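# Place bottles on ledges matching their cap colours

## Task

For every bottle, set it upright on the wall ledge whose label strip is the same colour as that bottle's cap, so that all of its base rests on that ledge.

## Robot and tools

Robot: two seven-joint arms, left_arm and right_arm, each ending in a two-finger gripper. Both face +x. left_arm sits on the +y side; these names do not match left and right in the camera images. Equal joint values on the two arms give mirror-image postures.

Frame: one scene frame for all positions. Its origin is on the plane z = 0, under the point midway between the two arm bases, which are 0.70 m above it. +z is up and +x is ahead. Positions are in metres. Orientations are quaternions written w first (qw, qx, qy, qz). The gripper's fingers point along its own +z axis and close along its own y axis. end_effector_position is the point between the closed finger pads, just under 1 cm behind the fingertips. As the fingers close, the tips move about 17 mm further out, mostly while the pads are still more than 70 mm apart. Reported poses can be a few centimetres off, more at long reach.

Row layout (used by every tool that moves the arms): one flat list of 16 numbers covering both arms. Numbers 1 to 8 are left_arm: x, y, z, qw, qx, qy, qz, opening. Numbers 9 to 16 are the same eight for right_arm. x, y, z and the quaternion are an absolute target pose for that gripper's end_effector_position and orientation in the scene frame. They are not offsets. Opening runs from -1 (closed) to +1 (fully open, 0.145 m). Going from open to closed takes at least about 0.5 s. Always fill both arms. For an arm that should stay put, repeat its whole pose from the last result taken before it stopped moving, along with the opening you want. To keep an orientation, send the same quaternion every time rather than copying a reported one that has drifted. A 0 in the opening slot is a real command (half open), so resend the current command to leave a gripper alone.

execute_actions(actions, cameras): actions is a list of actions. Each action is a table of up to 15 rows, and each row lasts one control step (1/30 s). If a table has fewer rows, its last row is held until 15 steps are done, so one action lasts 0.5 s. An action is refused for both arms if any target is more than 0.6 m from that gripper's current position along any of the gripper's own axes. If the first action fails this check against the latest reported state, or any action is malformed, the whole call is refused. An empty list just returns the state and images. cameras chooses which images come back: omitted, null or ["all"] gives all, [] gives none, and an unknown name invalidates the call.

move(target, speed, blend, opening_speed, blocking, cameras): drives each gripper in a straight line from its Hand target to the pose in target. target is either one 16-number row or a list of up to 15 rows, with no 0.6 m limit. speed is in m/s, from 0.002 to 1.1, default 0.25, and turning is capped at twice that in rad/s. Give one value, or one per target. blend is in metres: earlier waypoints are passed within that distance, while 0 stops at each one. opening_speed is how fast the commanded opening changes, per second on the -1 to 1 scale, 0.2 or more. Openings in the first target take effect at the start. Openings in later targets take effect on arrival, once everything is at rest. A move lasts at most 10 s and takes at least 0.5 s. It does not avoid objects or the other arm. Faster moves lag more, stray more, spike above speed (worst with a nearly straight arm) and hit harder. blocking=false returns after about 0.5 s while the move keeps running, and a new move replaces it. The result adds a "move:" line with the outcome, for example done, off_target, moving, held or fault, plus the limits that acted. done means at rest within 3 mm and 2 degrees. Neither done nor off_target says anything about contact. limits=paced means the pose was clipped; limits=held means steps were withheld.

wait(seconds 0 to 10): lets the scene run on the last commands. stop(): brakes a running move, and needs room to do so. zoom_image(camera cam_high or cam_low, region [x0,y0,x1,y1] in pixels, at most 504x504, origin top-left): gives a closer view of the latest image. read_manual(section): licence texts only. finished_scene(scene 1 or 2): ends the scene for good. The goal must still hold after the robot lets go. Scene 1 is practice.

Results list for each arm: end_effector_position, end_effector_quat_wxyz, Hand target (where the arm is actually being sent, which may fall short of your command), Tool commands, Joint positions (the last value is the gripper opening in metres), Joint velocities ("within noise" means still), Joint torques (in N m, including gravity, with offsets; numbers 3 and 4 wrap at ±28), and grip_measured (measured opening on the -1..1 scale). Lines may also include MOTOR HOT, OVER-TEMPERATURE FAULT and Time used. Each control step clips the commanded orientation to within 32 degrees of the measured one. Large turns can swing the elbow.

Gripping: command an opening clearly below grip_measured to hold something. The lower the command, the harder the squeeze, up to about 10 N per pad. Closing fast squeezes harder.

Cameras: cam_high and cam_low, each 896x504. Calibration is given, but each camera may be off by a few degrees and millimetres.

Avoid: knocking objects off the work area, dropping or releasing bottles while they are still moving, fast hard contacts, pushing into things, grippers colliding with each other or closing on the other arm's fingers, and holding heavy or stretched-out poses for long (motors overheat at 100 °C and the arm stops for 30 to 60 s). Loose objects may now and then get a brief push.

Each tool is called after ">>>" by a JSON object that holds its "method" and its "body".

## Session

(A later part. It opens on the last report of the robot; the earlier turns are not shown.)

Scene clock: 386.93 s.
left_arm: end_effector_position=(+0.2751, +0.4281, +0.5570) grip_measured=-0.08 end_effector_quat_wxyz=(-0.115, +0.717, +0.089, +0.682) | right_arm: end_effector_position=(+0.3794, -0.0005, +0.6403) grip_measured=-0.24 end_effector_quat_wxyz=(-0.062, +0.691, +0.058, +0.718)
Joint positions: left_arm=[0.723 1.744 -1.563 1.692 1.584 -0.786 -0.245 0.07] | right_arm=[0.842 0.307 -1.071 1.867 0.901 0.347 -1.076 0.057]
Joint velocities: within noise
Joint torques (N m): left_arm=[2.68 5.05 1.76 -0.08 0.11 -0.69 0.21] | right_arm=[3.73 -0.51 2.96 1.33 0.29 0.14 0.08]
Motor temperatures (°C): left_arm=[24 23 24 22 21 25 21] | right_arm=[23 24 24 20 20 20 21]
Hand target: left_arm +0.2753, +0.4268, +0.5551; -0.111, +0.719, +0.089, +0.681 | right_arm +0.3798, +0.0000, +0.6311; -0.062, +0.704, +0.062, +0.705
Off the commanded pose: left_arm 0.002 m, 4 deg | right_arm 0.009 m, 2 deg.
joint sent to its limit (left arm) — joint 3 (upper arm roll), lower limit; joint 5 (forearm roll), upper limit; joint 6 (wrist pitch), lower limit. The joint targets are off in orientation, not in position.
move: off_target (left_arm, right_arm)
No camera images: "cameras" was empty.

>>> {"method": "move", "body": {"target": [[0.275,0.427,0.56,-0.0923,0.701,0.0923,0.701,-0.08,0.38,0.0,0.639,-0.0616,0.7044,0.0616,0.7044,-0.6],[0.275,0.427,0.56,-0.0923,0.701,0.0923,0.701,0.0,0.38,0.0,0.639,-0.0616,0.7044,0.0616,0.7044,-0.05],[0.27,0.32,0.6,0,0.7071,0,0.7071,0.0,0.27,-0.02,0.645,-0.0616,0.7044,0.0616,0.7044,-0.05],[0.27,0.2,0.66,0,0.7071,0,0.7071,0.0,0.27,-0.2,0.69,0,0.7071,0,0.7071,0]], "speed": 0.15}}

Scene clock: 405.23 s.
left_arm: end_effector_position=(+0.2702, +0.2002, +0.6600) grip_measured=+0.00 end_effector_quat_wxyz=(+0.074, +0.647, -0.075, +0.755) | right_arm: end_effector_position=(+0.2709, -0.2012, +0.6915) grip_measured=+0.00 end_effector_quat_wxyz=(-0.100, +0.673, +0.106, +0.725)
Joint positions: left_arm=[0.787 1.763 -1.313 2.433 1.142 -0.553 -0.601 0.076] | right_arm=[0.57 1.996 -0.891 2.44 1.558 -0.509 -0.301 0.076]
Joint velocities: within noise
Joint torques (N m): left_arm=[2.41 2.73 1.76 1.37 -0.16 -0.62 -0.01] | right_arm=[1.7 3.65 1.65 0.39 0.03 -0.28 0.16]
Motor temperatures (°C): left_arm=[24 23 24 21 21 25 21] | right_arm=[22 23 24 20 20 20 21]
Hand target: left_arm +0.2705, +0.2003, +0.6597; +0.075, +0.647, -0.073, +0.756 | right_arm +0.2706, -0.2004, +0.6899; -0.103, +0.675, +0.106, +0.723
Off the commanded pose: left_arm 0.000 m, 15 deg | right_arm 0.002 m, 17 deg.
joint read past its limit (left arm) — joint 4 (elbow), upper limit, where the elbow is as bent as it goes.
joint sent to its limit (left arm) — joint 4 (elbow), upper limit, where the elbow is as bent as it goes. The joint targets are off in orientation, not in position.
joint sent to its limit (right arm) — joint 4 (elbow), upper limit, where the elbow is as bent as it goes; joint 5 (forearm roll), upper limit. The joint targets are off in orientation, not in position.
move: off_target (left_arm, right_arm); target 2's new opening was sent with left_arm's hand 0.001 m and 3 deg from that target; target 4's new opening was sent with right_arm's hand 0.002 m and 17 deg from that target

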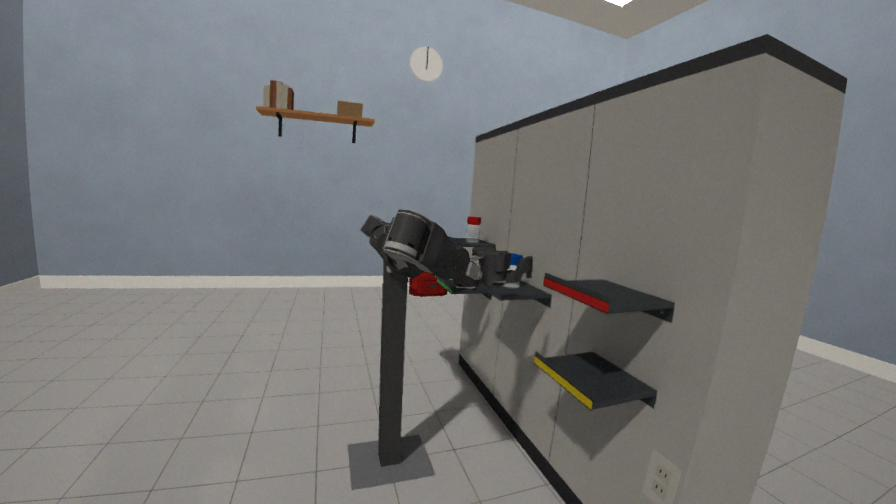

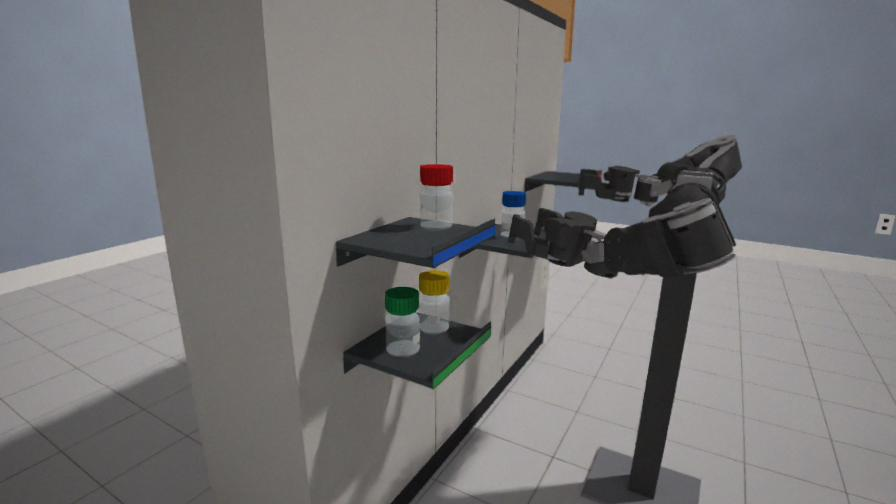

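>>> {"method": "move", "body": {"target": [[0.285,0.03,0.65,0.0616,0.7044,-0.0616,0.7044,0.1,0.27,-0.2,0.69,-0.1,0.673,0.106,0.725,0],[0.379,0.0,0.642,0.0616,0.7044,-0.0616,0.7044,0.1,0.27,-0.2,0.69,-0.1,0.673,0.106,0.725,0]], "speed": 0.12}}

>>> {"method": "zoom_image", "body": {"camera": "cam_low", "region": [430, 130, 650, 290]}}

Scene clock: 426.90 s.
left_arm: end_effector_position=(+0.3789, +0.0008, +0.6412) grip_measured=+0.10 end_effector_quat_wxyz=(+0.058, +0.705, -0.061, +0.704) | right_arm: end_effector_position=(+0.2705, -0.2005, +0.6909) grip_measured=+0.00 end_effector_quat_wxyz=(-0.100, +0.672, +0.109, +0.726)
Joint positions: left_arm=[1.011 0.369 -1.229 1.879 1.099 0.256 -1.19 0.083] | right_arm=[0.563 1.996 -0.891 2.44 1.548 -0.515 -0.301 0.076]
Joint velocities: within noise
Joint torques (N m): left_arm=[8.56 -0.51 3.06 2.54 -0.32 -0.39 0.24] | right_arm=[1.04 3.84 1.77 0.25 -0.08 -0.58 0]
Motor temperatures (°C): left_arm=[24 22 24 21 21 25 21] | right_arm=[22 23 24 20 20 20 21]
Hand target: left_arm +0.3790, +0.0000, +0.6420; +0.062, +0.704, -0.062, +0.704 | right_arm +0.2702, -0.2001, +0.6900; -0.102, +0.672, +0.108, +0.725
Off the commanded pose: left_arm 0.001 m, 0 deg | right_arm 0.001 m, 0 deg.
joint sent to its limit (right arm) — joint 4 (elbow), upper limit, where the elbow is as bent as it goes. The joint targets still meet the commanded pose.
move: done

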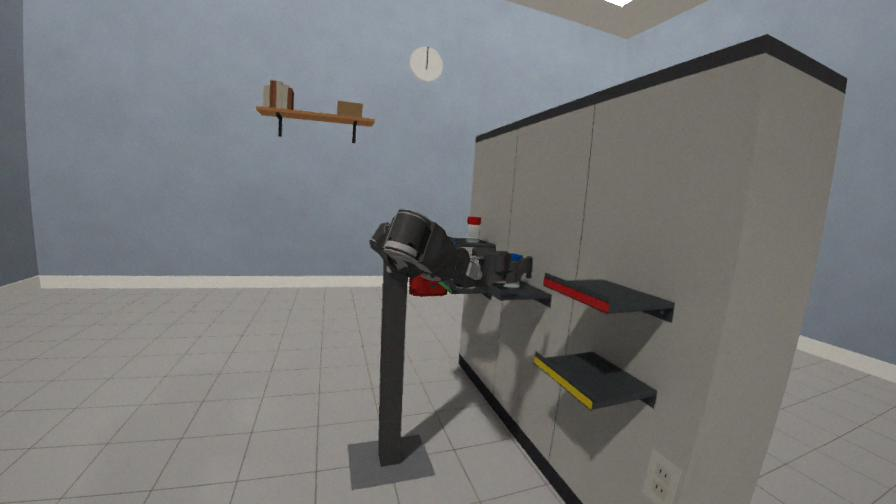

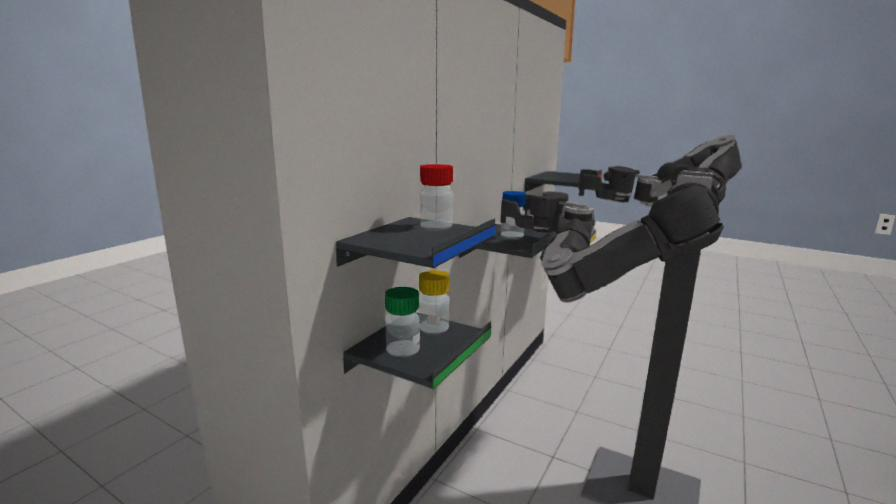

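Scaled by 2.291 from the camera's 896x504 image, which has a finer 1280x720 frame.

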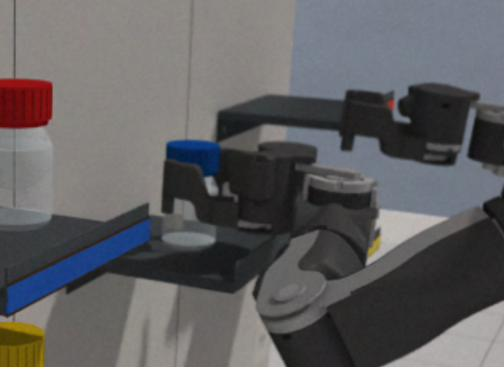

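>>> {"method": "move", "body": {"target": [[0.379,0.0,0.642,0.0616,0.7044,-0.0616,0.7044,-0.6,0.27,-0.2,0.69,-0.1,0.673,0.106,0.725,0],[0.375,0.0,0.70,0.0616,0.7044,-0.0616,0.7044,-0.6,0.27,-0.2,0.69,-0.1,0.673,0.106,0.725,0],[0.36,0.18,0.86,0,0.7071,0,0.7071,-0.6,0.27,-0.2,0.69,-0.1,0.673,0.106,0.725,0],[0.37,0.30,0.88,-0.0616,0.7044,0.0616,0.7044,-0.6,0.27,-0.2,0.69,-0.1,0.673,0.106,0.725,0],[0.375,0.44,0.88,-0.0923,0.701,0.0923,0.701,-0.6,0.27,-0.2,0.69,-0.1,0.673,0.106,0.725,0]], "speed": 0.2, "blend": [0,0.02,0.04,0.05,0], "opening_speed": 2}}

Scene clock: 442.73 s.
left_arm: end_effector_position=(+0.3754, +0.4411, +0.8786) grip_measured=-0.24 end_effector_quat_wxyz=(-0.094, +0.701, +0.094, +0.700) | right_arm: end_effector_position=(+0.2705, -0.2005, +0.6907) grip_measured=+0.00 end_effector_quat_wxyz=(-0.100, +0.672, +0.109, +0.725)
Joint positions: left_arm=[1.985 1.221 -1.141 1.073 1.248 0.781 -0.018 0.058] | right_arm=[0.562 1.996 -0.891 2.44 1.548 -0.516 -0.301 0.076]
Joint velocities: within noise
Joint torques (N m): left_arm=[6.79 -3.2 2.92 1.61 0.06 -0.6 0.2] | right_arm=[1.33 3.92 1.74 0.29 -0.07 -0.54 0.05]
Motor temperatures (°C): left_arm=[26 22 25 22 22 25 21] | right_arm=[21 23 24 20 20 21 21]
Hand target: left_arm +0.3750, +0.4400, +0.8801; -0.092, +0.700, +0.092, +0.702 | right_arm +0.2702, -0.2001, +0.6899; -0.102, +0.672, +0.108, +0.725
Off the commanded pose: left_arm 0.002 m, 0 deg | right_arm 0.001 m, 0 deg.
joint sent to its limit (left arm) — joint 1 (shoulder pitch), upper limit; joint 6 (wrist pitch), upper limit. The joint targets still meet the commanded pose.
joint sent to its limit (right arm) — joint 4 (elbow), upper limit, where the elbow is as bent as it goes. The joint targets still meet the commanded pose.
move: done

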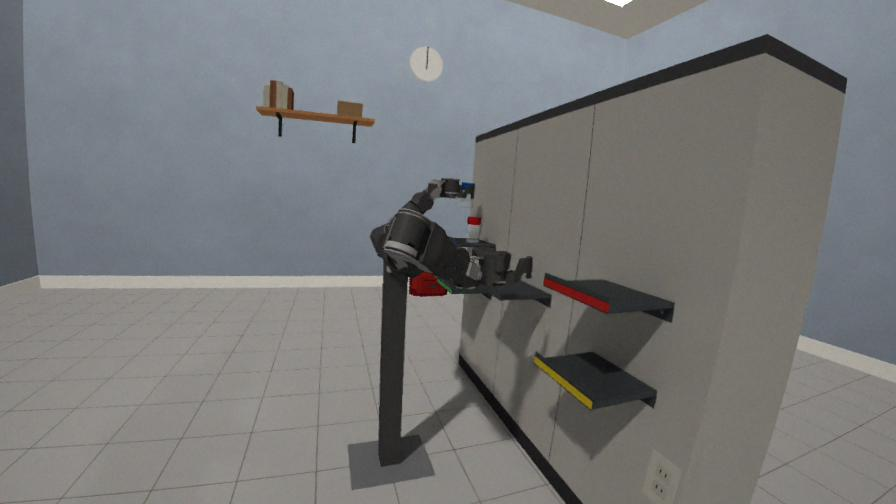

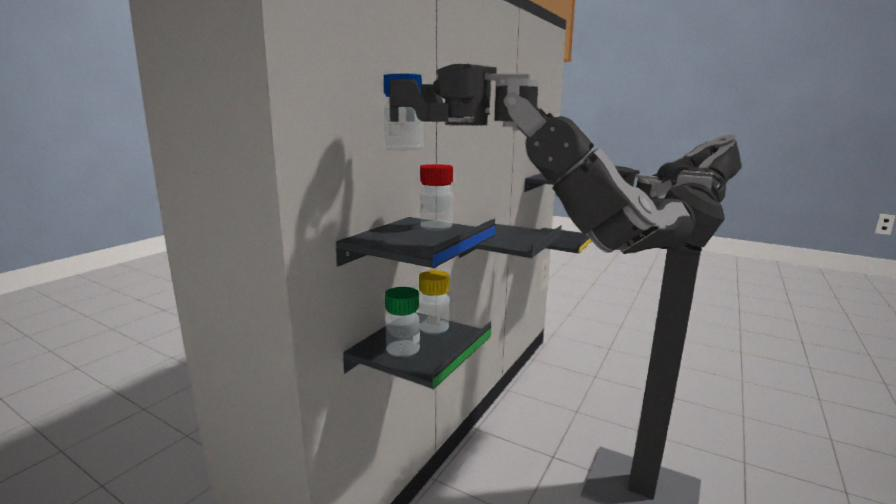

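>>> {"method": "move", "body": {"target": [[0.375,0.445,0.76,-0.0923,0.701,0.0923,0.701,-0.6,0.27,-0.2,0.69,-0.1,0.673,0.106,0.725,0],[0.375,0.445,0.732,-0.0923,0.701,0.0923,0.701,-0.6,0.27,-0.2,0.69,-0.1,0.673,0.106,0.725,0]], "speed": [0.2,0.04]}}

>>> {"method": "zoom_image", "body": {"camera": "cam_low", "region": [330, 130, 550, 290]}}

Scene clock: 451.87 s.
left_arm: end_effector_position=(+0.3739, +0.4445, +0.7423) grip_measured=-0.24 end_effector_quat_wxyz=(-0.090, +0.688, +0.091, +0.714) | right_arm: end_effector_position=(+0.2705, -0.2005, +0.6907) grip_measured=+0.00 end_effector_quat_wxyz=(-0.100, +0.672, +0.109, +0.725)
Joint positions: left_arm=[1.404 1.544 -1.211 1.408 1.537 0.153 -0.117 0.058] | right_arm=[0.562 1.996 -0.891 2.44 1.548 -0.516 -0.301 0.076]
Joint velocities: within noise
Joint torques (N m): left_arm=[3.1 1.17 1.69 0.51 0.11 -0.11 -0.09] | right_arm=[1.38 3.86 1.83 0.29 -0.11 -0.58 0]
Motor temperatures (°C): left_arm=[26 22 25 21 21 25 21] | right_arm=[21 24 24 20 20 21 21]
Hand target: left_arm +0.3749, +0.4449, +0.7320; -0.092, +0.701, +0.092, +0.701 | right_arm +0.2702, -0.2001, +0.6899; -0.102, +0.672, +0.108, +0.725
Off the commanded pose: left_arm 0.010 m, 2 deg | right_arm 0.001 m, 0 deg.
joint sent to its limit (right arm) — joint 4 (elbow), upper limit, where the elbow is as bent as it goes. The joint targets still meet the commanded pose.
move: off_target (left_arm)

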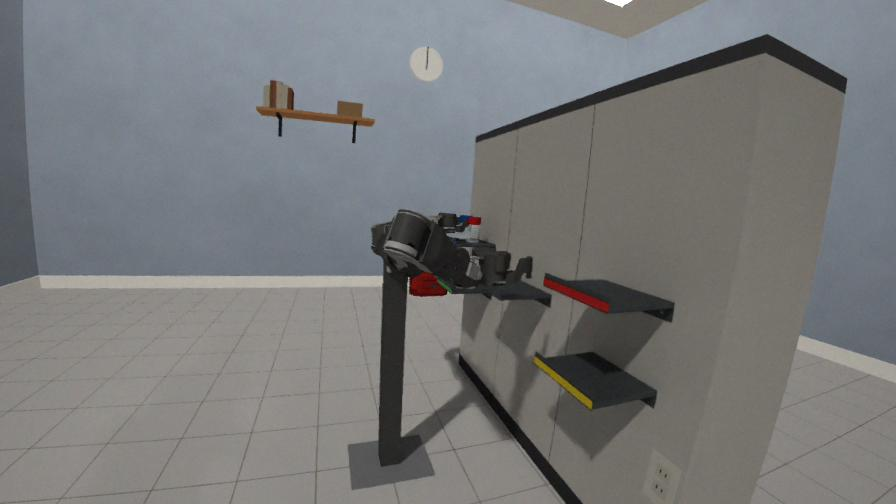

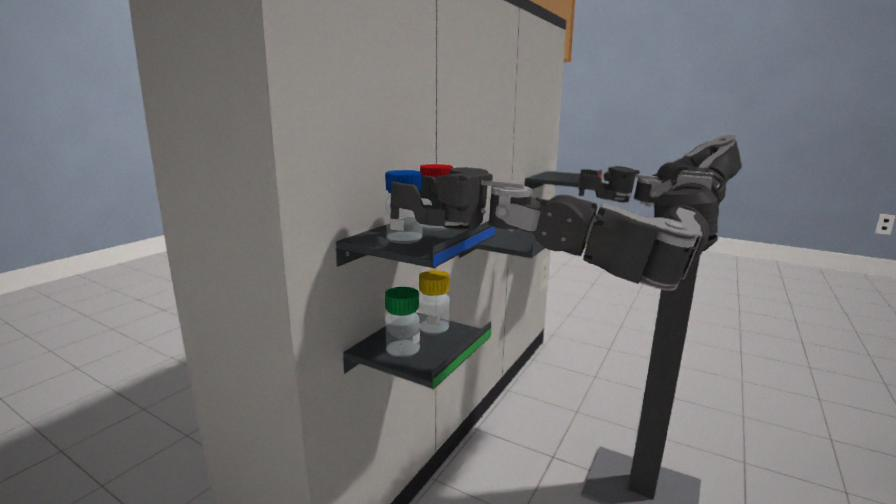

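Scaled by 2.291 from the camera's 896x504 image, which has a finer 1280x720 frame.

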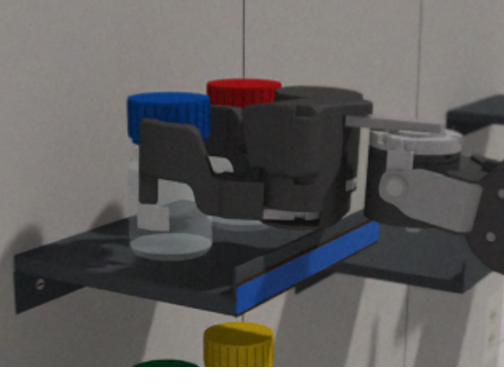

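>>> {"method": "move", "body": {"target": [[0.375,0.445,0.741,-0.0923,0.701,0.0923,0.701,-0.6,0.27,-0.2,0.69,-0.1,0.673,0.106,0.725,0],[0.375,0.445,0.741,-0.0923,0.701,0.0923,0.701,-0.05,0.27,-0.2,0.69,-0.1,0.673,0.106,0.725,0],[0.28,0.42,0.745,-0.0923,0.701,0.0923,0.701,0.0,0.27,-0.2,0.69,-0.1,0.673,0.106,0.725,0],[0.28,0.33,0.737,-0.0616,0.7044,0.0616,0.7044,0.05,0.27,-0.2,0.69,-0.1,0.673,0.106,0.725,0]], "speed": 0.15}}

>>> {"method": "zoom_image", "body": {"camera": "cam_low", "region": [330, 130, 550, 290]}}

Scene clock: 467.63 s.
left_arm: end_effector_position=(+0.2799, +0.3292, +0.7387) grip_measured=+0.05 end_effector_quat_wxyz=(-0.074, +0.692, +0.038, +0.717) | right_arm: end_effector_position=(+0.2705, -0.2005, +0.6907) grip_measured=+0.00 end_effector_quat_wxyz=(-0.100, +0.672, +0.109, +0.725)
Joint positions: left_arm=[1.851 1.97 -1.562 2.217 1.584 0.26 -0.401 0.079] | right_arm=[0.562 1.996 -0.891 2.44 1.548 -0.516 -0.301 0.076]
Joint velocities: within noise
Joint torques (N m): left_arm=[1.31 -1.36 1.88 -0.08 -0.01 -0.68 -0.09] | right_arm=[1.17 4.05 1.88 0.32 -0.1 -0.55 0]
Motor temperatures (°C): left_arm=[25 22 25 21 21 25 21] | right_arm=[21 24 24 19 20 21 21]
Hand target: left_arm +0.2800, +0.3301, +0.7368; -0.075, +0.694, +0.041, +0.715 | right_arm +0.2702, -0.2001, +0.6899; -0.102, +0.672, +0.108, +0.725
Off the commanded pose: left_arm 0.002 m, 4 deg | right_arm 0.001 m, 0 deg.
joint sent to its limit (left arm) — joint 3 (upper arm roll), lower limit; joint 5 (forearm roll), upper limit. The joint targets are off in orientation, not in position.
joint sent to its limit (right arm) — joint 4 (elbow), upper limit, where the elbow is as bent as it goes. The joint targets still meet the commanded pose.
move: off_target (left_arm); target 4's new opening was sent with left_arm's hand 0.002 m and 4 deg from that target

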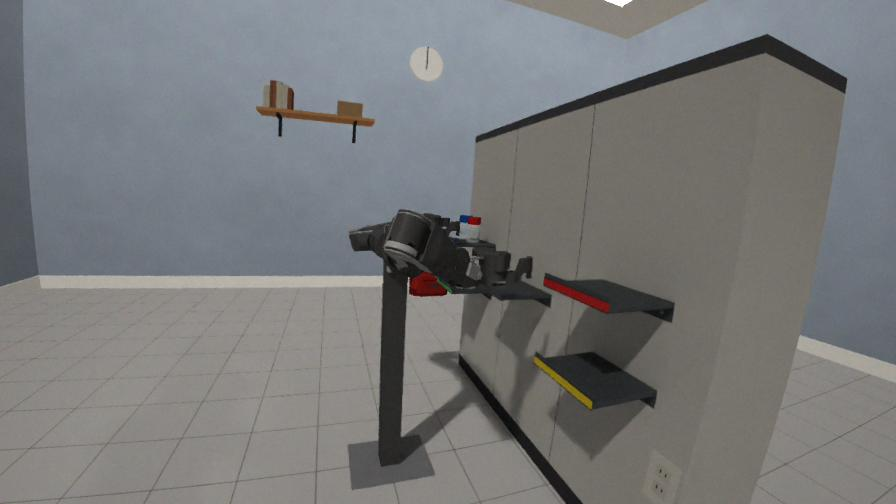

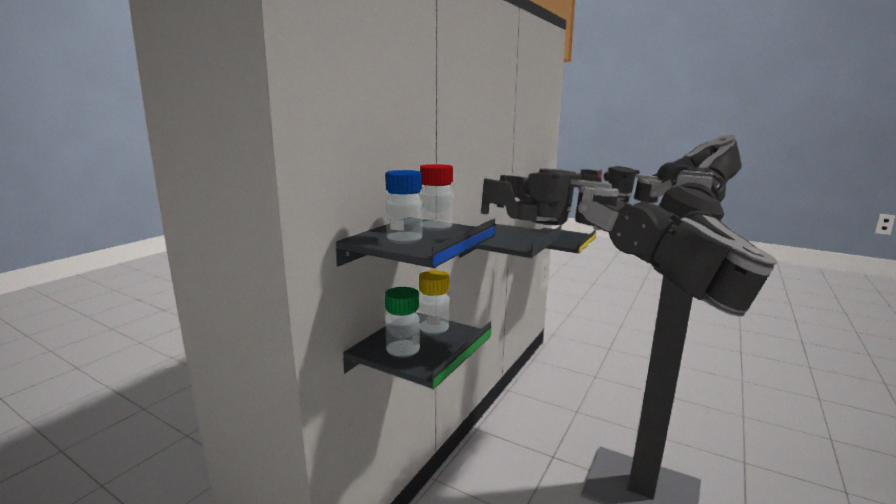

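Scaled by 2.291 from the camera's 896x504 image, which has a finer 1280x720 frame.

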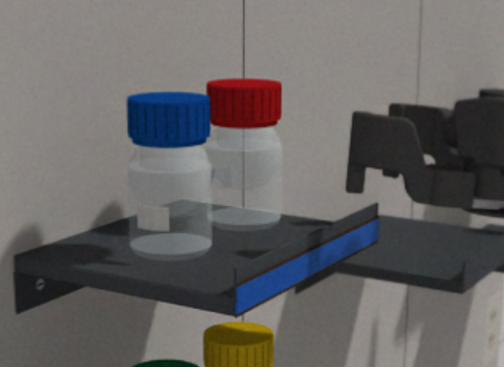

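>>> {"method": "move", "body": {"target": [[0.375,0.346,0.735,-0.0616,0.7044,0.0616,0.7044,0.05,0.27,-0.2,0.69,-0.1,0.673,0.106,0.725,0],[0.375,0.346,0.735,-0.0616,0.7044,0.0616,0.7044,-0.6,0.27,-0.2,0.69,-0.1,0.673,0.106,0.725,0],[0.375,0.34,0.78,-0.0616,0.7044,0.0616,0.7044,-0.6,0.27,-0.2,0.69,-0.1,0.673,0.106,0.725,0],[0.36,0.18,0.78,0,0.7071,0,0.7071,-0.6,0.27,-0.2,0.69,-0.1,0.673,0.106,0.725,0],[0.379,0.0,0.68,0.0616,0.7044,-0.0616,0.7044,-0.6,0.27,-0.2,0.69,-0.1,0.673,0.106,0.725,0],[0.379,0.0,0.65,0.0616,0.7044,-0.0616,0.7044,-0.6,0.27,-0.2,0.69,-0.1,0.673,0.106,0.725,0]], "speed": [0.12,0.1,0.12,0.22,0.2,0.1], "blend": [0,0,0.02,0.05,0,0], "opening_speed": 2}}

Scene clock: 482.43 s.
left_arm: end_effector_position=(+0.3790, +0.0007, +0.6480) grip_measured=-0.24 end_effector_quat_wxyz=(+0.060, +0.708, -0.061, +0.701) | right_arm: end_effector_position=(+0.2705, -0.2005, +0.6907) grip_measured=+0.00 end_effector_quat_wxyz=(-0.100, +0.672, +0.109, +0.725)
Joint positions: left_arm=[0.912 0.315 -1.081 1.888 1.025 0.391 -1.137 0.057] | right_arm=[0.562 1.996 -0.891 2.44 1.548 -0.516 -0.301 0.076]
Joint velocities: within noise
Joint torques (N m): left_arm=[8.8 -0.65 2.21 2.81 -0.58 -0.54 0.23] | right_arm=[1.15 4.05 1.81 0.36 -0.09 -0.57 0.03]
Motor temperatures (°C): left_arm=[24 22 25 21 21 25 21] | right_arm=[21 24 23 19 20 21 21]
Hand target: left_arm +0.3790, +0.0001, +0.6501; +0.062, +0.704, -0.061, +0.705 | right_arm +0.2702, -0.2001, +0.6899; -0.102, +0.672, +0.108, +0.725
Off the commanded pose: left_arm 0.002 m, 1 deg | right_arm 0.001 m, 0 deg.
joint sent to its limit (right arm) — joint 4 (elbow), upper limit, where the elbow is as bent as it goes. The joint targets still meet the commanded pose.
move: done

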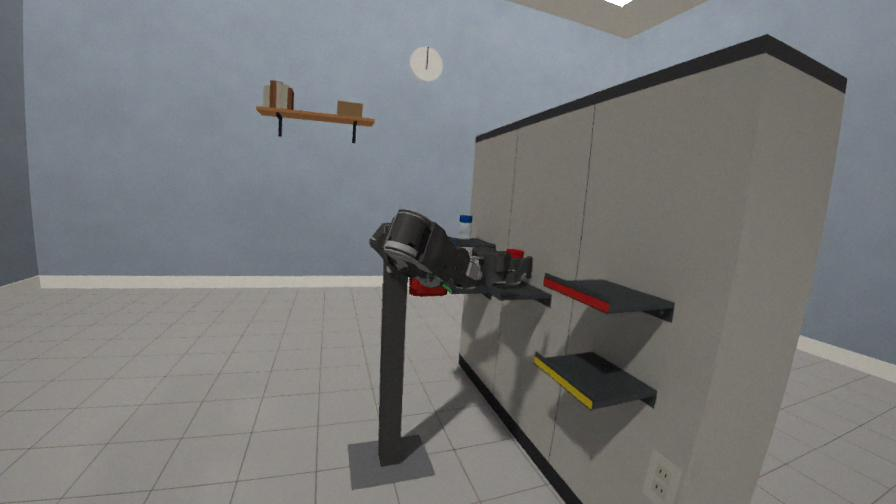

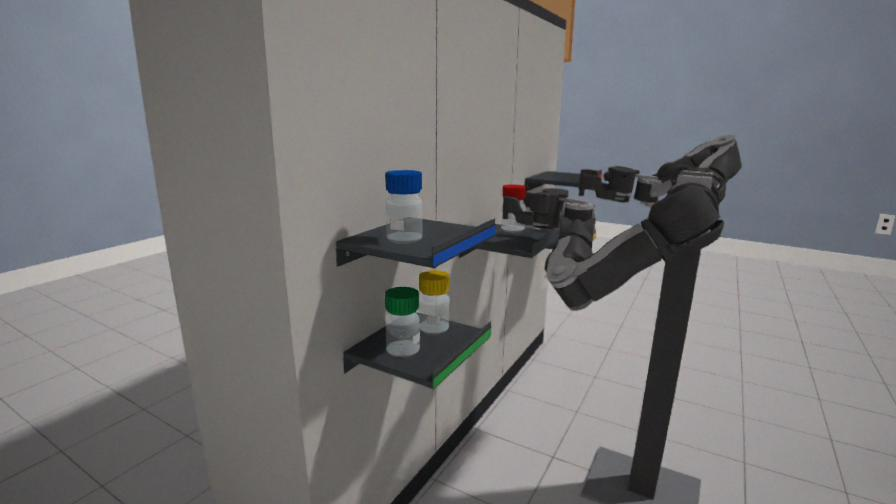

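>>> {"method": "move", "body": {"target": [[0.379,0.0,0.629,0.0616,0.7044,-0.0616,0.7044,-0.6,0.27,-0.2,0.69,-0.1,0.673,0.106,0.725,0],[0.379,0.0,0.634,0.0616,0.7044,-0.0616,0.7044,-0.05,0.27,-0.2,0.69,-0.1,0.673,0.106,0.725,0],[0.285,0.017,0.64,0.0616,0.7044,-0.0616,0.7044,-0.05,0.27,-0.2,0.69,-0.1,0.673,0.106,0.725,0],[0.285,0.2,0.58,0,0.7071,0,0.7071,-0.05,0.28,-0.1,0.65,-0.0616,0.7044,0.0616,0.7044,0.05]], "speed": [0.04,0.1,0.15,0.2], "blend": [0,0,0.03,0]}}

>>> {"method": "zoom_image", "body": {"camera": "cam_low", "region": [400, 130, 650, 290]}}

Scene clock: 498.90 s.
left_arm: end_effector_position=(+0.2851, +0.2012, +0.5810) grip_measured=-0.05 end_effector_quat_wxyz=(-0.004, +0.706, +0.000, +0.708) | right_arm: end_effector_position=(+0.2807, -0.0993, +0.6505) grip_measured=+0.05 end_effector_quat_wxyz=(-0.067, +0.626, +0.051, +0.775)
Joint positions: left_arm=[0.339 1.388 -1.069 2.318 0.908 -0.369 -1.009 0.072] | right_arm=[0.424 0.907 -0.968 2.441 0.679 0.093 -1.052 0.079]
Joint velocities: within noise
Joint torques (N m): left_arm=[3.26 3.6 1.66 2.95 -0.24 -0.47 0.24] | right_arm=[2.6 1.78 2.03 2.59 -0.47 -0.11 -0.16]
Motor temperatures (°C): left_arm=[26 22 25 22 22 25 21] | right_arm=[21 24 23 19 20 21 21]
Hand target: left_arm +0.2850, +0.2000, +0.5800; +0.000, +0.707, +0.000, +0.707 | right_arm +0.2807, -0.0998, +0.6496; -0.064, +0.627, +0.051, +0.775
Off the commanded pose: left_arm 0.002 m, 0 deg | right_arm 0.001 m, 12 deg.
joint read past its limit (right arm) — joint 4 (elbow), upper limit, where the elbow is as bent as it goes.
joint sent to its limit (right arm) — joint 4 (elbow), upper limit, where the elbow is as bent as it goes. The joint targets are off in orientation, not in position.
move: off_target (right_arm); target 4's new opening was sent with right_arm's hand 0.001 m and 12 deg from that target

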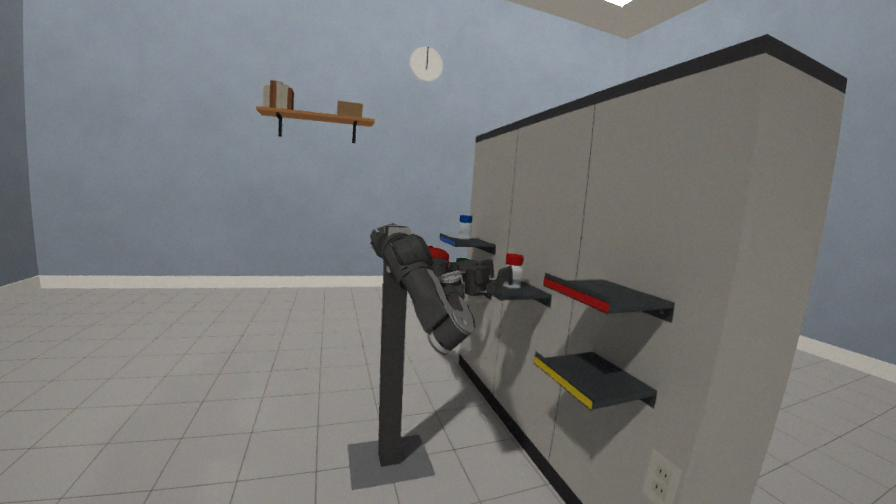

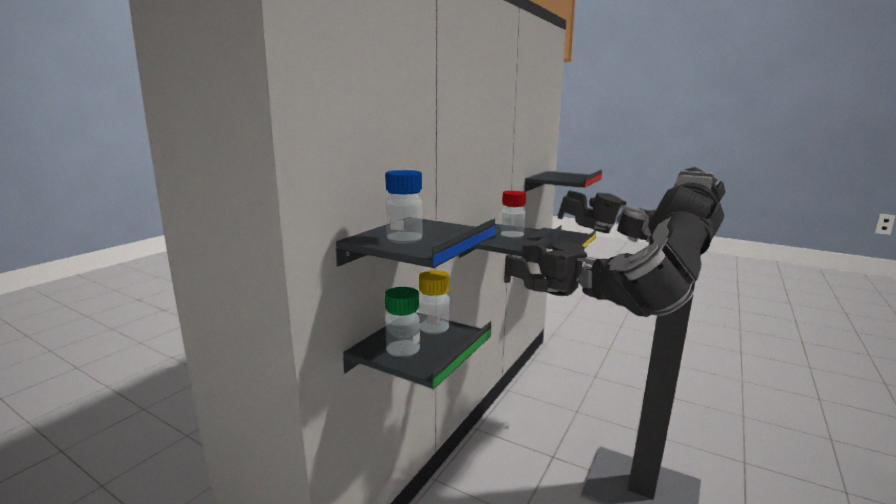

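Scaled by 2.016 from the camera's 896x504 image, which has a finer 1280x720 frame.

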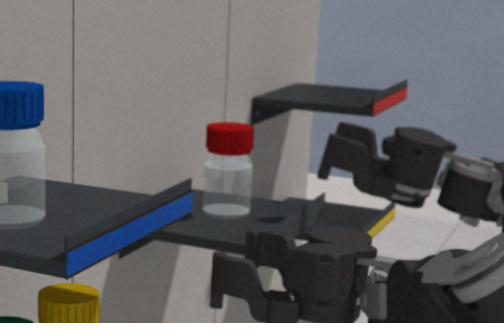

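>>> {"method": "move", "body": {"target": [[0.285,0.3,0.555,-0.0616,0.7044,0.0616,0.7044,0.05,0.285,-0.017,0.64,-0.0616,0.7044,0.0616,0.7044,0.05],[0.377,0.354,0.546,-0.0616,0.7044,0.0616,0.7044,0.05,0.379,0.0,0.634,-0.0616,0.7044,0.0616,0.7044,0.05],[0.377,0.354,0.546,-0.0616,0.7044,0.0616,0.7044,-0.6,0.379,0.0,0.634,-0.0616,0.7044,0.0616,0.7044,-0.6],[0.377,0.354,0.585,-0.0616,0.7044,0.0616,0.7044,-0.6,0.375,0.0,0.68,-0.0616,0.7044,0.0616,0.7044,-0.6],[0.377,0.34,0.585,-0.0616,0.7044,0.0616,0.7044,-0.6,0.36,-0.18,0.77,0,0.7071,0,0.7071,-0.6],[0.36,0.2,0.60,0,0.7071,0,0.7071,-0.6,0.376,-0.343,0.77,0.0616,0.7044,-0.0616,0.7044,-0.6]], "speed": [0.2,0.12,0.1,0.12,0.22,0.22], "blend": [0.02,0,0,0.01,0.01,0], "opening_speed": 2}}

Scene clock: 518.33 s.
left_arm: end_effector_position=(+0.3595, +0.1983, +0.5977) grip_measured=-0.24 end_effector_quat_wxyz=(+0.004, +0.711, -0.001, +0.703) | right_arm: end_effector_position=(+0.3764, -0.3430, +0.7659) grip_measured=-0.24 end_effector_quat_wxyz=(+0.063, +0.711, -0.061, +0.698)
Joint positions: left_arm=[0.617 1.169 -0.993 2.064 1.133 -0.12 -0.811 0.058] | right_arm=[0.728 1.265 -0.175 1.756 1.426 0.616 -0.457 0.058]
Joint velocities: within noise
Joint torques (N m): left_arm=[6.03 3.73 3.17 2.14 -0.48 -0.6 -0.03] | right_arm=[4.6 4.92 4.68 0.87 -0.24 -0.77 0.18]
Motor temperatures (°C): left_arm=[25 22 25 22 22 25 21] | right_arm=[22 23 24 20 20 20 21]
Hand target: left_arm +0.3600, +0.2000, +0.6000; +0.000, +0.707, +0.000, +0.707 | right_arm +0.3759, -0.3430, +0.7699; +0.062, +0.705, -0.062, +0.704
Off the commanded pose: left_arm 0.003 m, 1 deg | right_arm 0.004 m, 1 deg.
move: off_target (right_arm)

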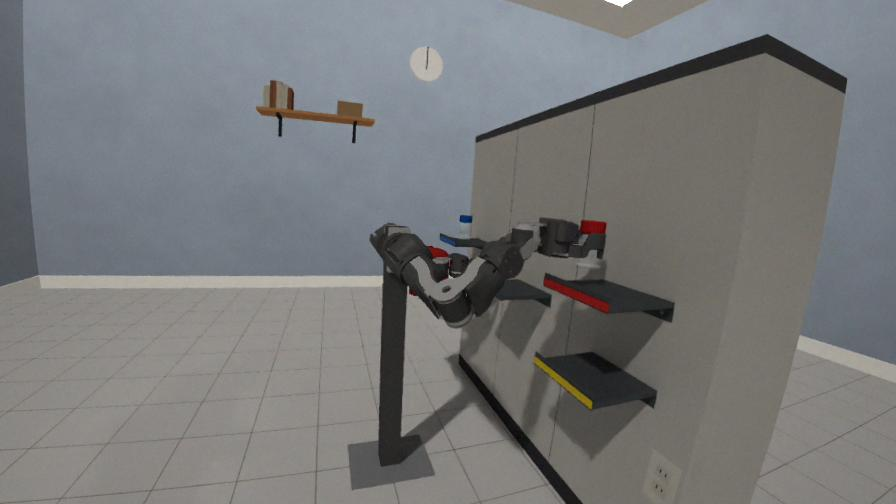

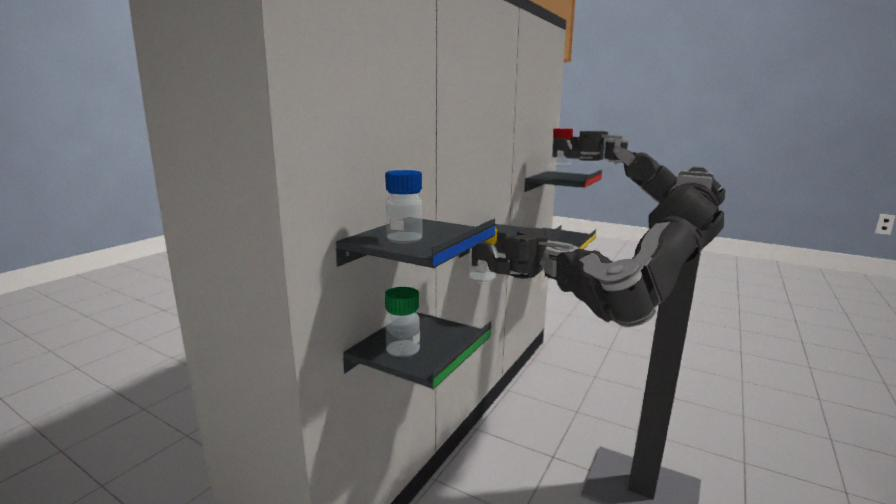

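>>> {"method": "move", "body": {"target": [[0.37,0.10,0.69,0,0.7071,0,0.7071,-0.6,0.376,-0.343,0.742,0.0616,0.7044,-0.0616,0.7044,-0.6],[0.379,0.0,0.68,0.0616,0.7044,-0.0616,0.7044,-0.6,0.376,-0.343,0.723,0.0616,0.7044,-0.0616,0.7044,-0.6],[0.379,0.0,0.68,0.0616,0.7044,-0.0616,0.7044,-0.6,0.376,-0.343,0.73,0.0616,0.7044,-0.0616,0.7044,-0.05],[0.379,0.0,0.65,0.0616,0.7044,-0.0616,0.7044,-0.6,0.285,-0.327,0.735,0.0616,0.7044,-0.0616,0.7044,-0.05],[0.379,0.0,0.629,0.0616,0.7044,-0.0616,0.7044,-0.6,0.285,-0.327,0.735,0.0616,0.7044,-0.0616,0.7044,-0.05],[0.379,0.0,0.634,0.0616,0.7044,-0.0616,0.7044,-0.05,0.285,-0.327,0.735,0.0616,0.7044,-0.0616,0.7044,-0.05]], "speed": [0.2,0.15,0.1,0.2,0.04,0.1], "blend": [0.02,0,0,0,0,0]}}

>>> {"method": "zoom_image", "body": {"camera": "cam_low", "region": [400, 110, 650, 270]}}

>>> {"method": "zoom_image", "body": {"camera": "cam_high", "region": [430, 200, 680, 420]}}

Scene clock: 540.93 s.
left_arm: end_effector_position=(+0.3789, +0.0001, +0.6351) grip_measured=-0.05 end_effector_quat_wxyz=(+0.062, +0.703, -0.060, +0.706) | right_arm: end_effector_position=(+0.2850, -0.3277, +0.7347) grip_measured=-0.05 end_effector_quat_wxyz=(+0.063, +0.704, -0.064, +0.705)
Joint positions: left_arm=[0.994 0.371 -1.241 1.87 1.075 0.228 -1.176 0.072] | right_arm=[-0.249 1.034 0.871 2.216 1.423 0.746 -0.462 0.072]
Joint velocities: within noise
Joint torques (N m): left_arm=[8.27 -0.25 2.51 2.47 -0.31 -0.23 0.15] | right_arm=[1.83 6.5 3.34 0.83 -0.01 -0.3 0.17]
Motor temperatures (°C): left_arm=[26 22 25 22 22 25 21] | right_arm=[22 24 25 19 20 21 21]
Hand target: left_arm +0.3790, -0.0001, +0.6341; +0.062, +0.704, -0.062, +0.704 | right_arm +0.2850, -0.3270, +0.7350; +0.062, +0.704, -0.062, +0.704
Off the commanded pose: left_arm 0.001 m, 0 deg | right_arm 0.001 m, 0 deg.
move: done

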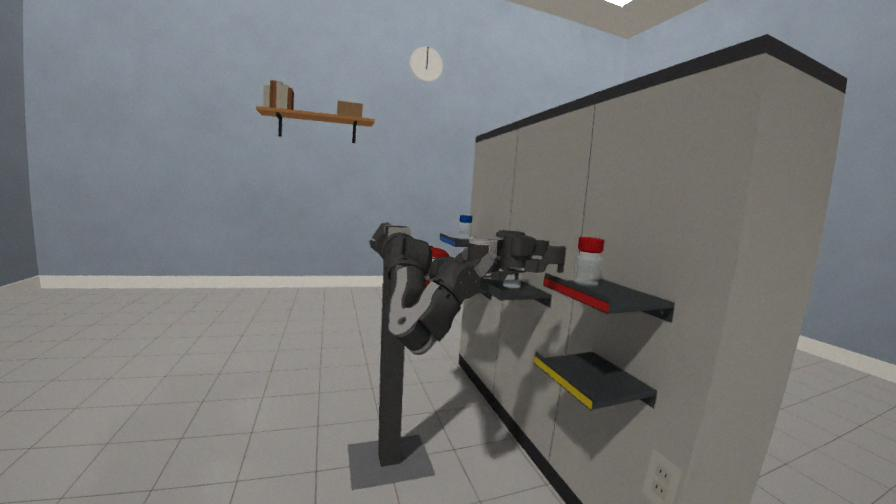

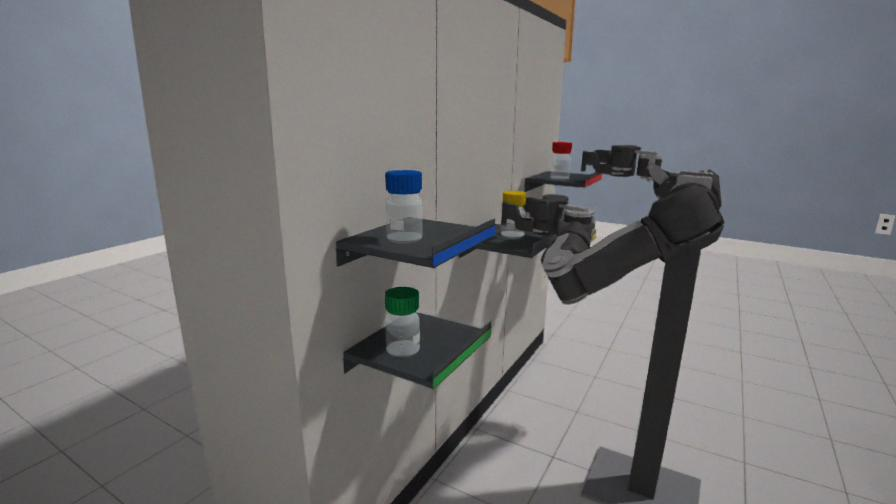

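Scaled by 2.016 from the camera's 896x504 image, which has a finer 1280x720 frame.

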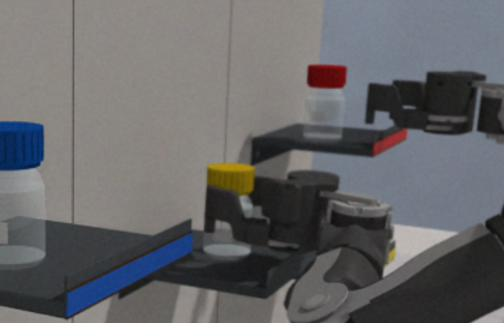

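Scaled by 2.016 from the camera's 896x504 image, which has a finer 1280x720 frame.

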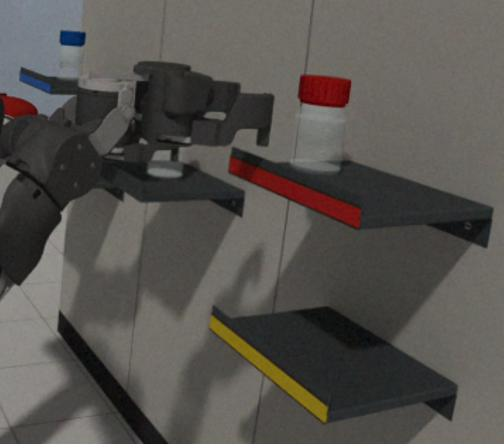

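>>> {"method": "move", "body": {"target": [[0.285,0.017,0.64,0.0616,0.7044,-0.0616,0.7044,-0.05,0.285,-0.3,0.71,0.0616,0.7044,-0.0616,0.7044,-0.05],[0.285,0.2,0.6,0,0.7071,0,0.7071,-0.05,0.285,-0.15,0.65,0,0.7071,0,0.7071,0.05],[0.285,0.2,0.6,0,0.7071,0,0.7071,-0.05,0.285,-0.017,0.64,-0.0616,0.7044,0.0616,0.7044,0.05],[0.285,0.2,0.6,0,0.7071,0,0.7071,-0.05,0.379,0.0,0.635,-0.0616,0.7044,0.0616,0.7044,0.05],[0.285,0.2,0.6,0,0.7071,0,0.7071,-0.05,0.379,0.0,0.635,-0.0616,0.7044,0.0616,0.7044,-0.6],[0.285,0.2,0.6,0,0.7071,0,0.7071,-0.05,0.36,-0.14,0.68,0,0.7071,0,0.7071,-0.6]], "speed": [0.2,0.25,0.25,0.12,0.1,0.15], "blend": [0.02,0.02,0.01,0,0,0], "opening_speed": 2}}

Scene clock: 586.53 s.
left_arm: end_effector_position=(+0.2853, +0.2014, +0.6017) grip_measured=-0.05 end_effector_quat_wxyz=(-0.004, +0.705, +0.001, +0.709) | right_arm: end_effector_position=(+0.3606, -0.1399, +0.6782) grip_measured=-0.24 end_effector_quat_wxyz=(-0.002, +0.709, +0.000, +0.705)
Joint positions: left_arm=[0.601 1.455 -1.254 2.381 0.999 -0.353 -1.019 0.072] | right_arm=[0.514 0.481 -0.371 2.197 0.905 0.785 -0.85 0.058]
Joint velocities: within noise
Joint torques (N m): left_arm=[2.91 3.07 1.48 2.55 -0.25 -0.47 0.24] | right_arm=[5.39 1.31 1.65 2.84 -0.32 -0.23 -0.18]
Motor temperatures (°C): left_arm=[27 22 25 22 22 24 21] | right_arm=[22 24 24 19 20 20 21]
Hand target: left_arm +0.2850, +0.2000, +0.6000; +0.000, +0.707, +0.000, +0.707 | right_arm +0.3600, -0.1401, +0.6800; +0.000, +0.707, +0.000, +0.707
Off the commanded pose: left_arm 0.002 m, 1 deg | right_arm 0.002 m, 0 deg.
joint sent to its limit (right arm) — joint 6 (wrist pitch), upper limit. The joint targets still meet the commanded pose.
move: done; blend cut to 0 m at target 2; target 2's new opening was sent with right_arm's hand 0.001 m and 12 deg from that target

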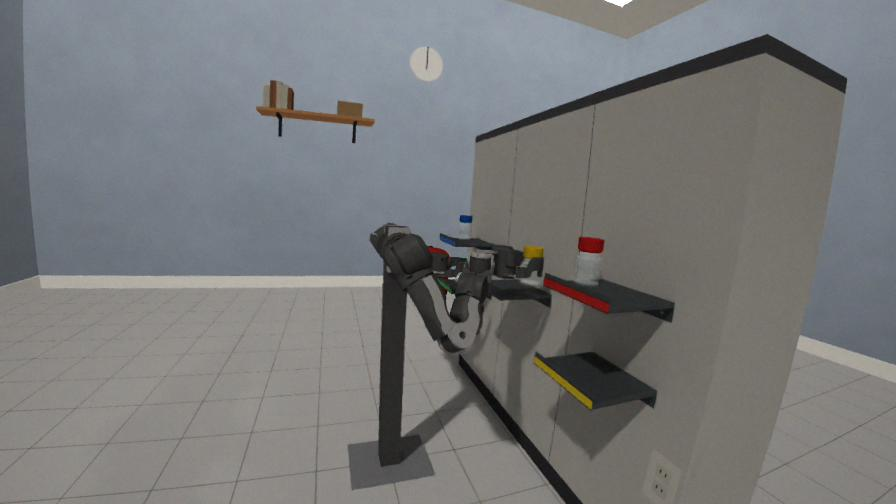

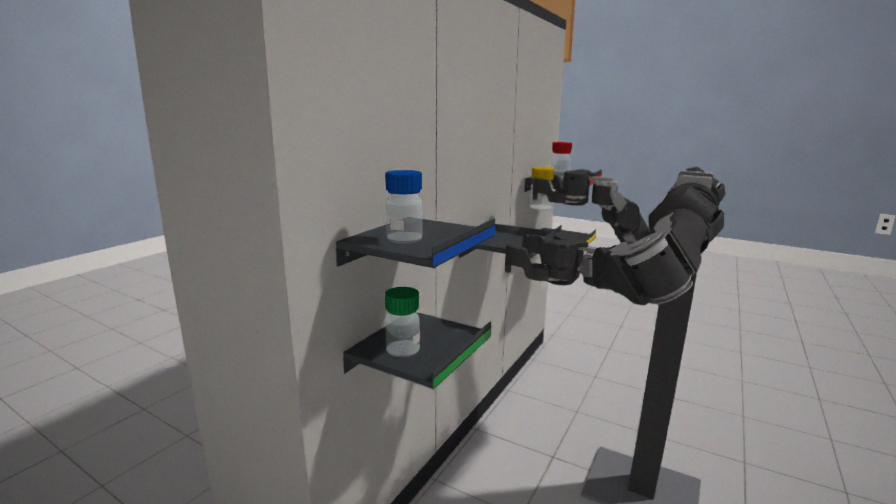

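>>> {"method": "move", "body": {"target": [[0.285,0.2,0.6,0,0.7071,0,0.7071,-0.05,0.36,-0.22,0.58,0,0.7071,0,0.7071,-0.6],[0.285,0.2,0.6,0,0.7071,0,0.7071,-0.05,0.37,-0.40,0.575,0.0616,0.7044,-0.0616,0.7044,-0.6],[0.285,0.2,0.6,0,0.7071,0,0.7071,-0.05,0.37,-0.40,0.535,0.0616,0.7044,-0.0616,0.7044,-0.6]], "speed": [0.2,0.2,0.04], "blend": [0.02,0,0]}}

>>> {"method": "zoom_image", "body": {"camera": "cam_high", "region": [430, 200, 680, 420]}}

Scene clock: 597.73 s.
left_arm: end_effector_position=(+0.2853, +0.2014, +0.6017) grip_measured=-0.05 end_effector_quat_wxyz=(-0.004, +0.705, +0.001, +0.709) | right_arm: end_effector_position=(+0.3695, -0.4020, +0.5366) grip_measured=-0.24 end_effector_quat_wxyz=(+0.064, +0.704, -0.064, +0.704)
Joint positions: left_arm=[0.601 1.455 -1.254 2.381 0.999 -0.353 -1.019 0.072] | right_arm=[-0.005 0.894 0.062 1.336 0.9 -0.104 0.04 0.058]
Joint velocities: within noise
Joint torques (N m): left_arm=[2.94 3.05 1.48 2.55 -0.25 -0.47 0.24] | right_arm=[3.78 6.55 2.24 2.39 0.05 -0.59 0.2]
Motor temperatures (°C): left_arm=[25 22 25 22 22 24 21] | right_arm=[22 24 24 20 20 21 21]
Hand target: left_arm +0.2850, +0.2000, +0.6000; +0.000, +0.707, +0.000, +0.707 | right_arm +0.3700, -0.3999, +0.5350; +0.062, +0.704, -0.062, +0.704
Off the commanded pose: left_arm 0.002 m, 1 deg | right_arm 0.003 m, 0 deg.
move: done

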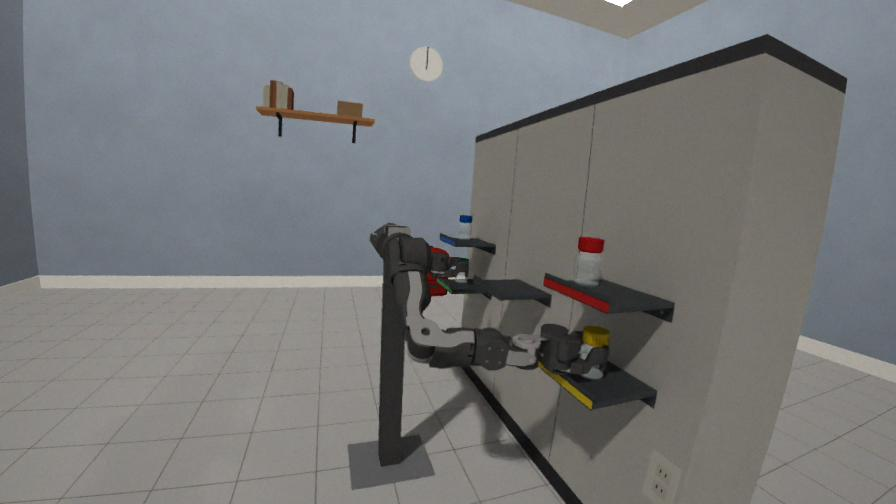

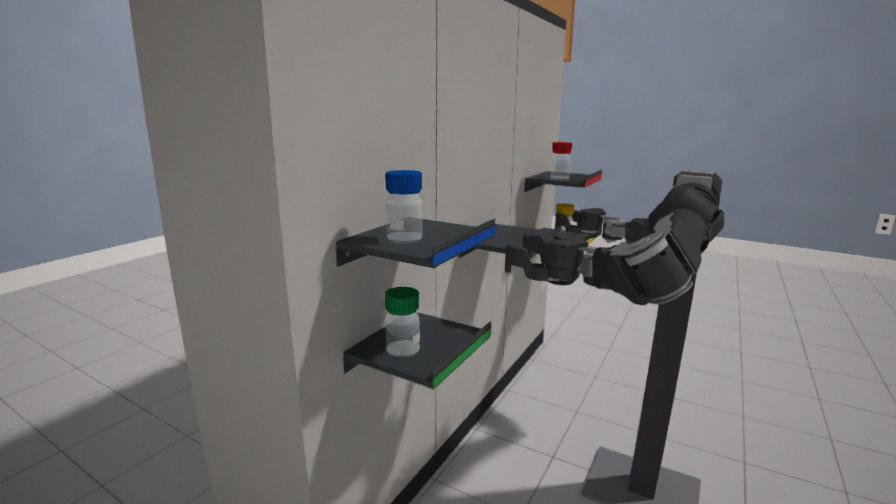

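Scaled by 2.016 from the camera's 896x504 image, which has a finer 1280x720 frame.

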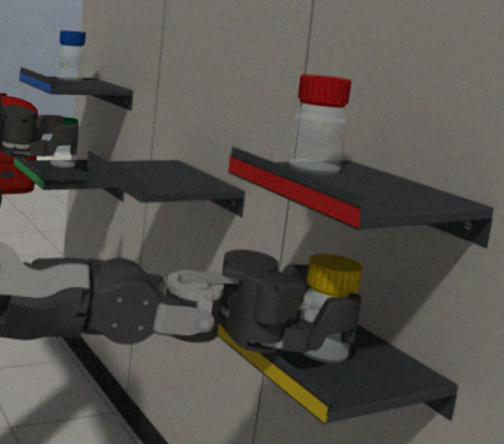

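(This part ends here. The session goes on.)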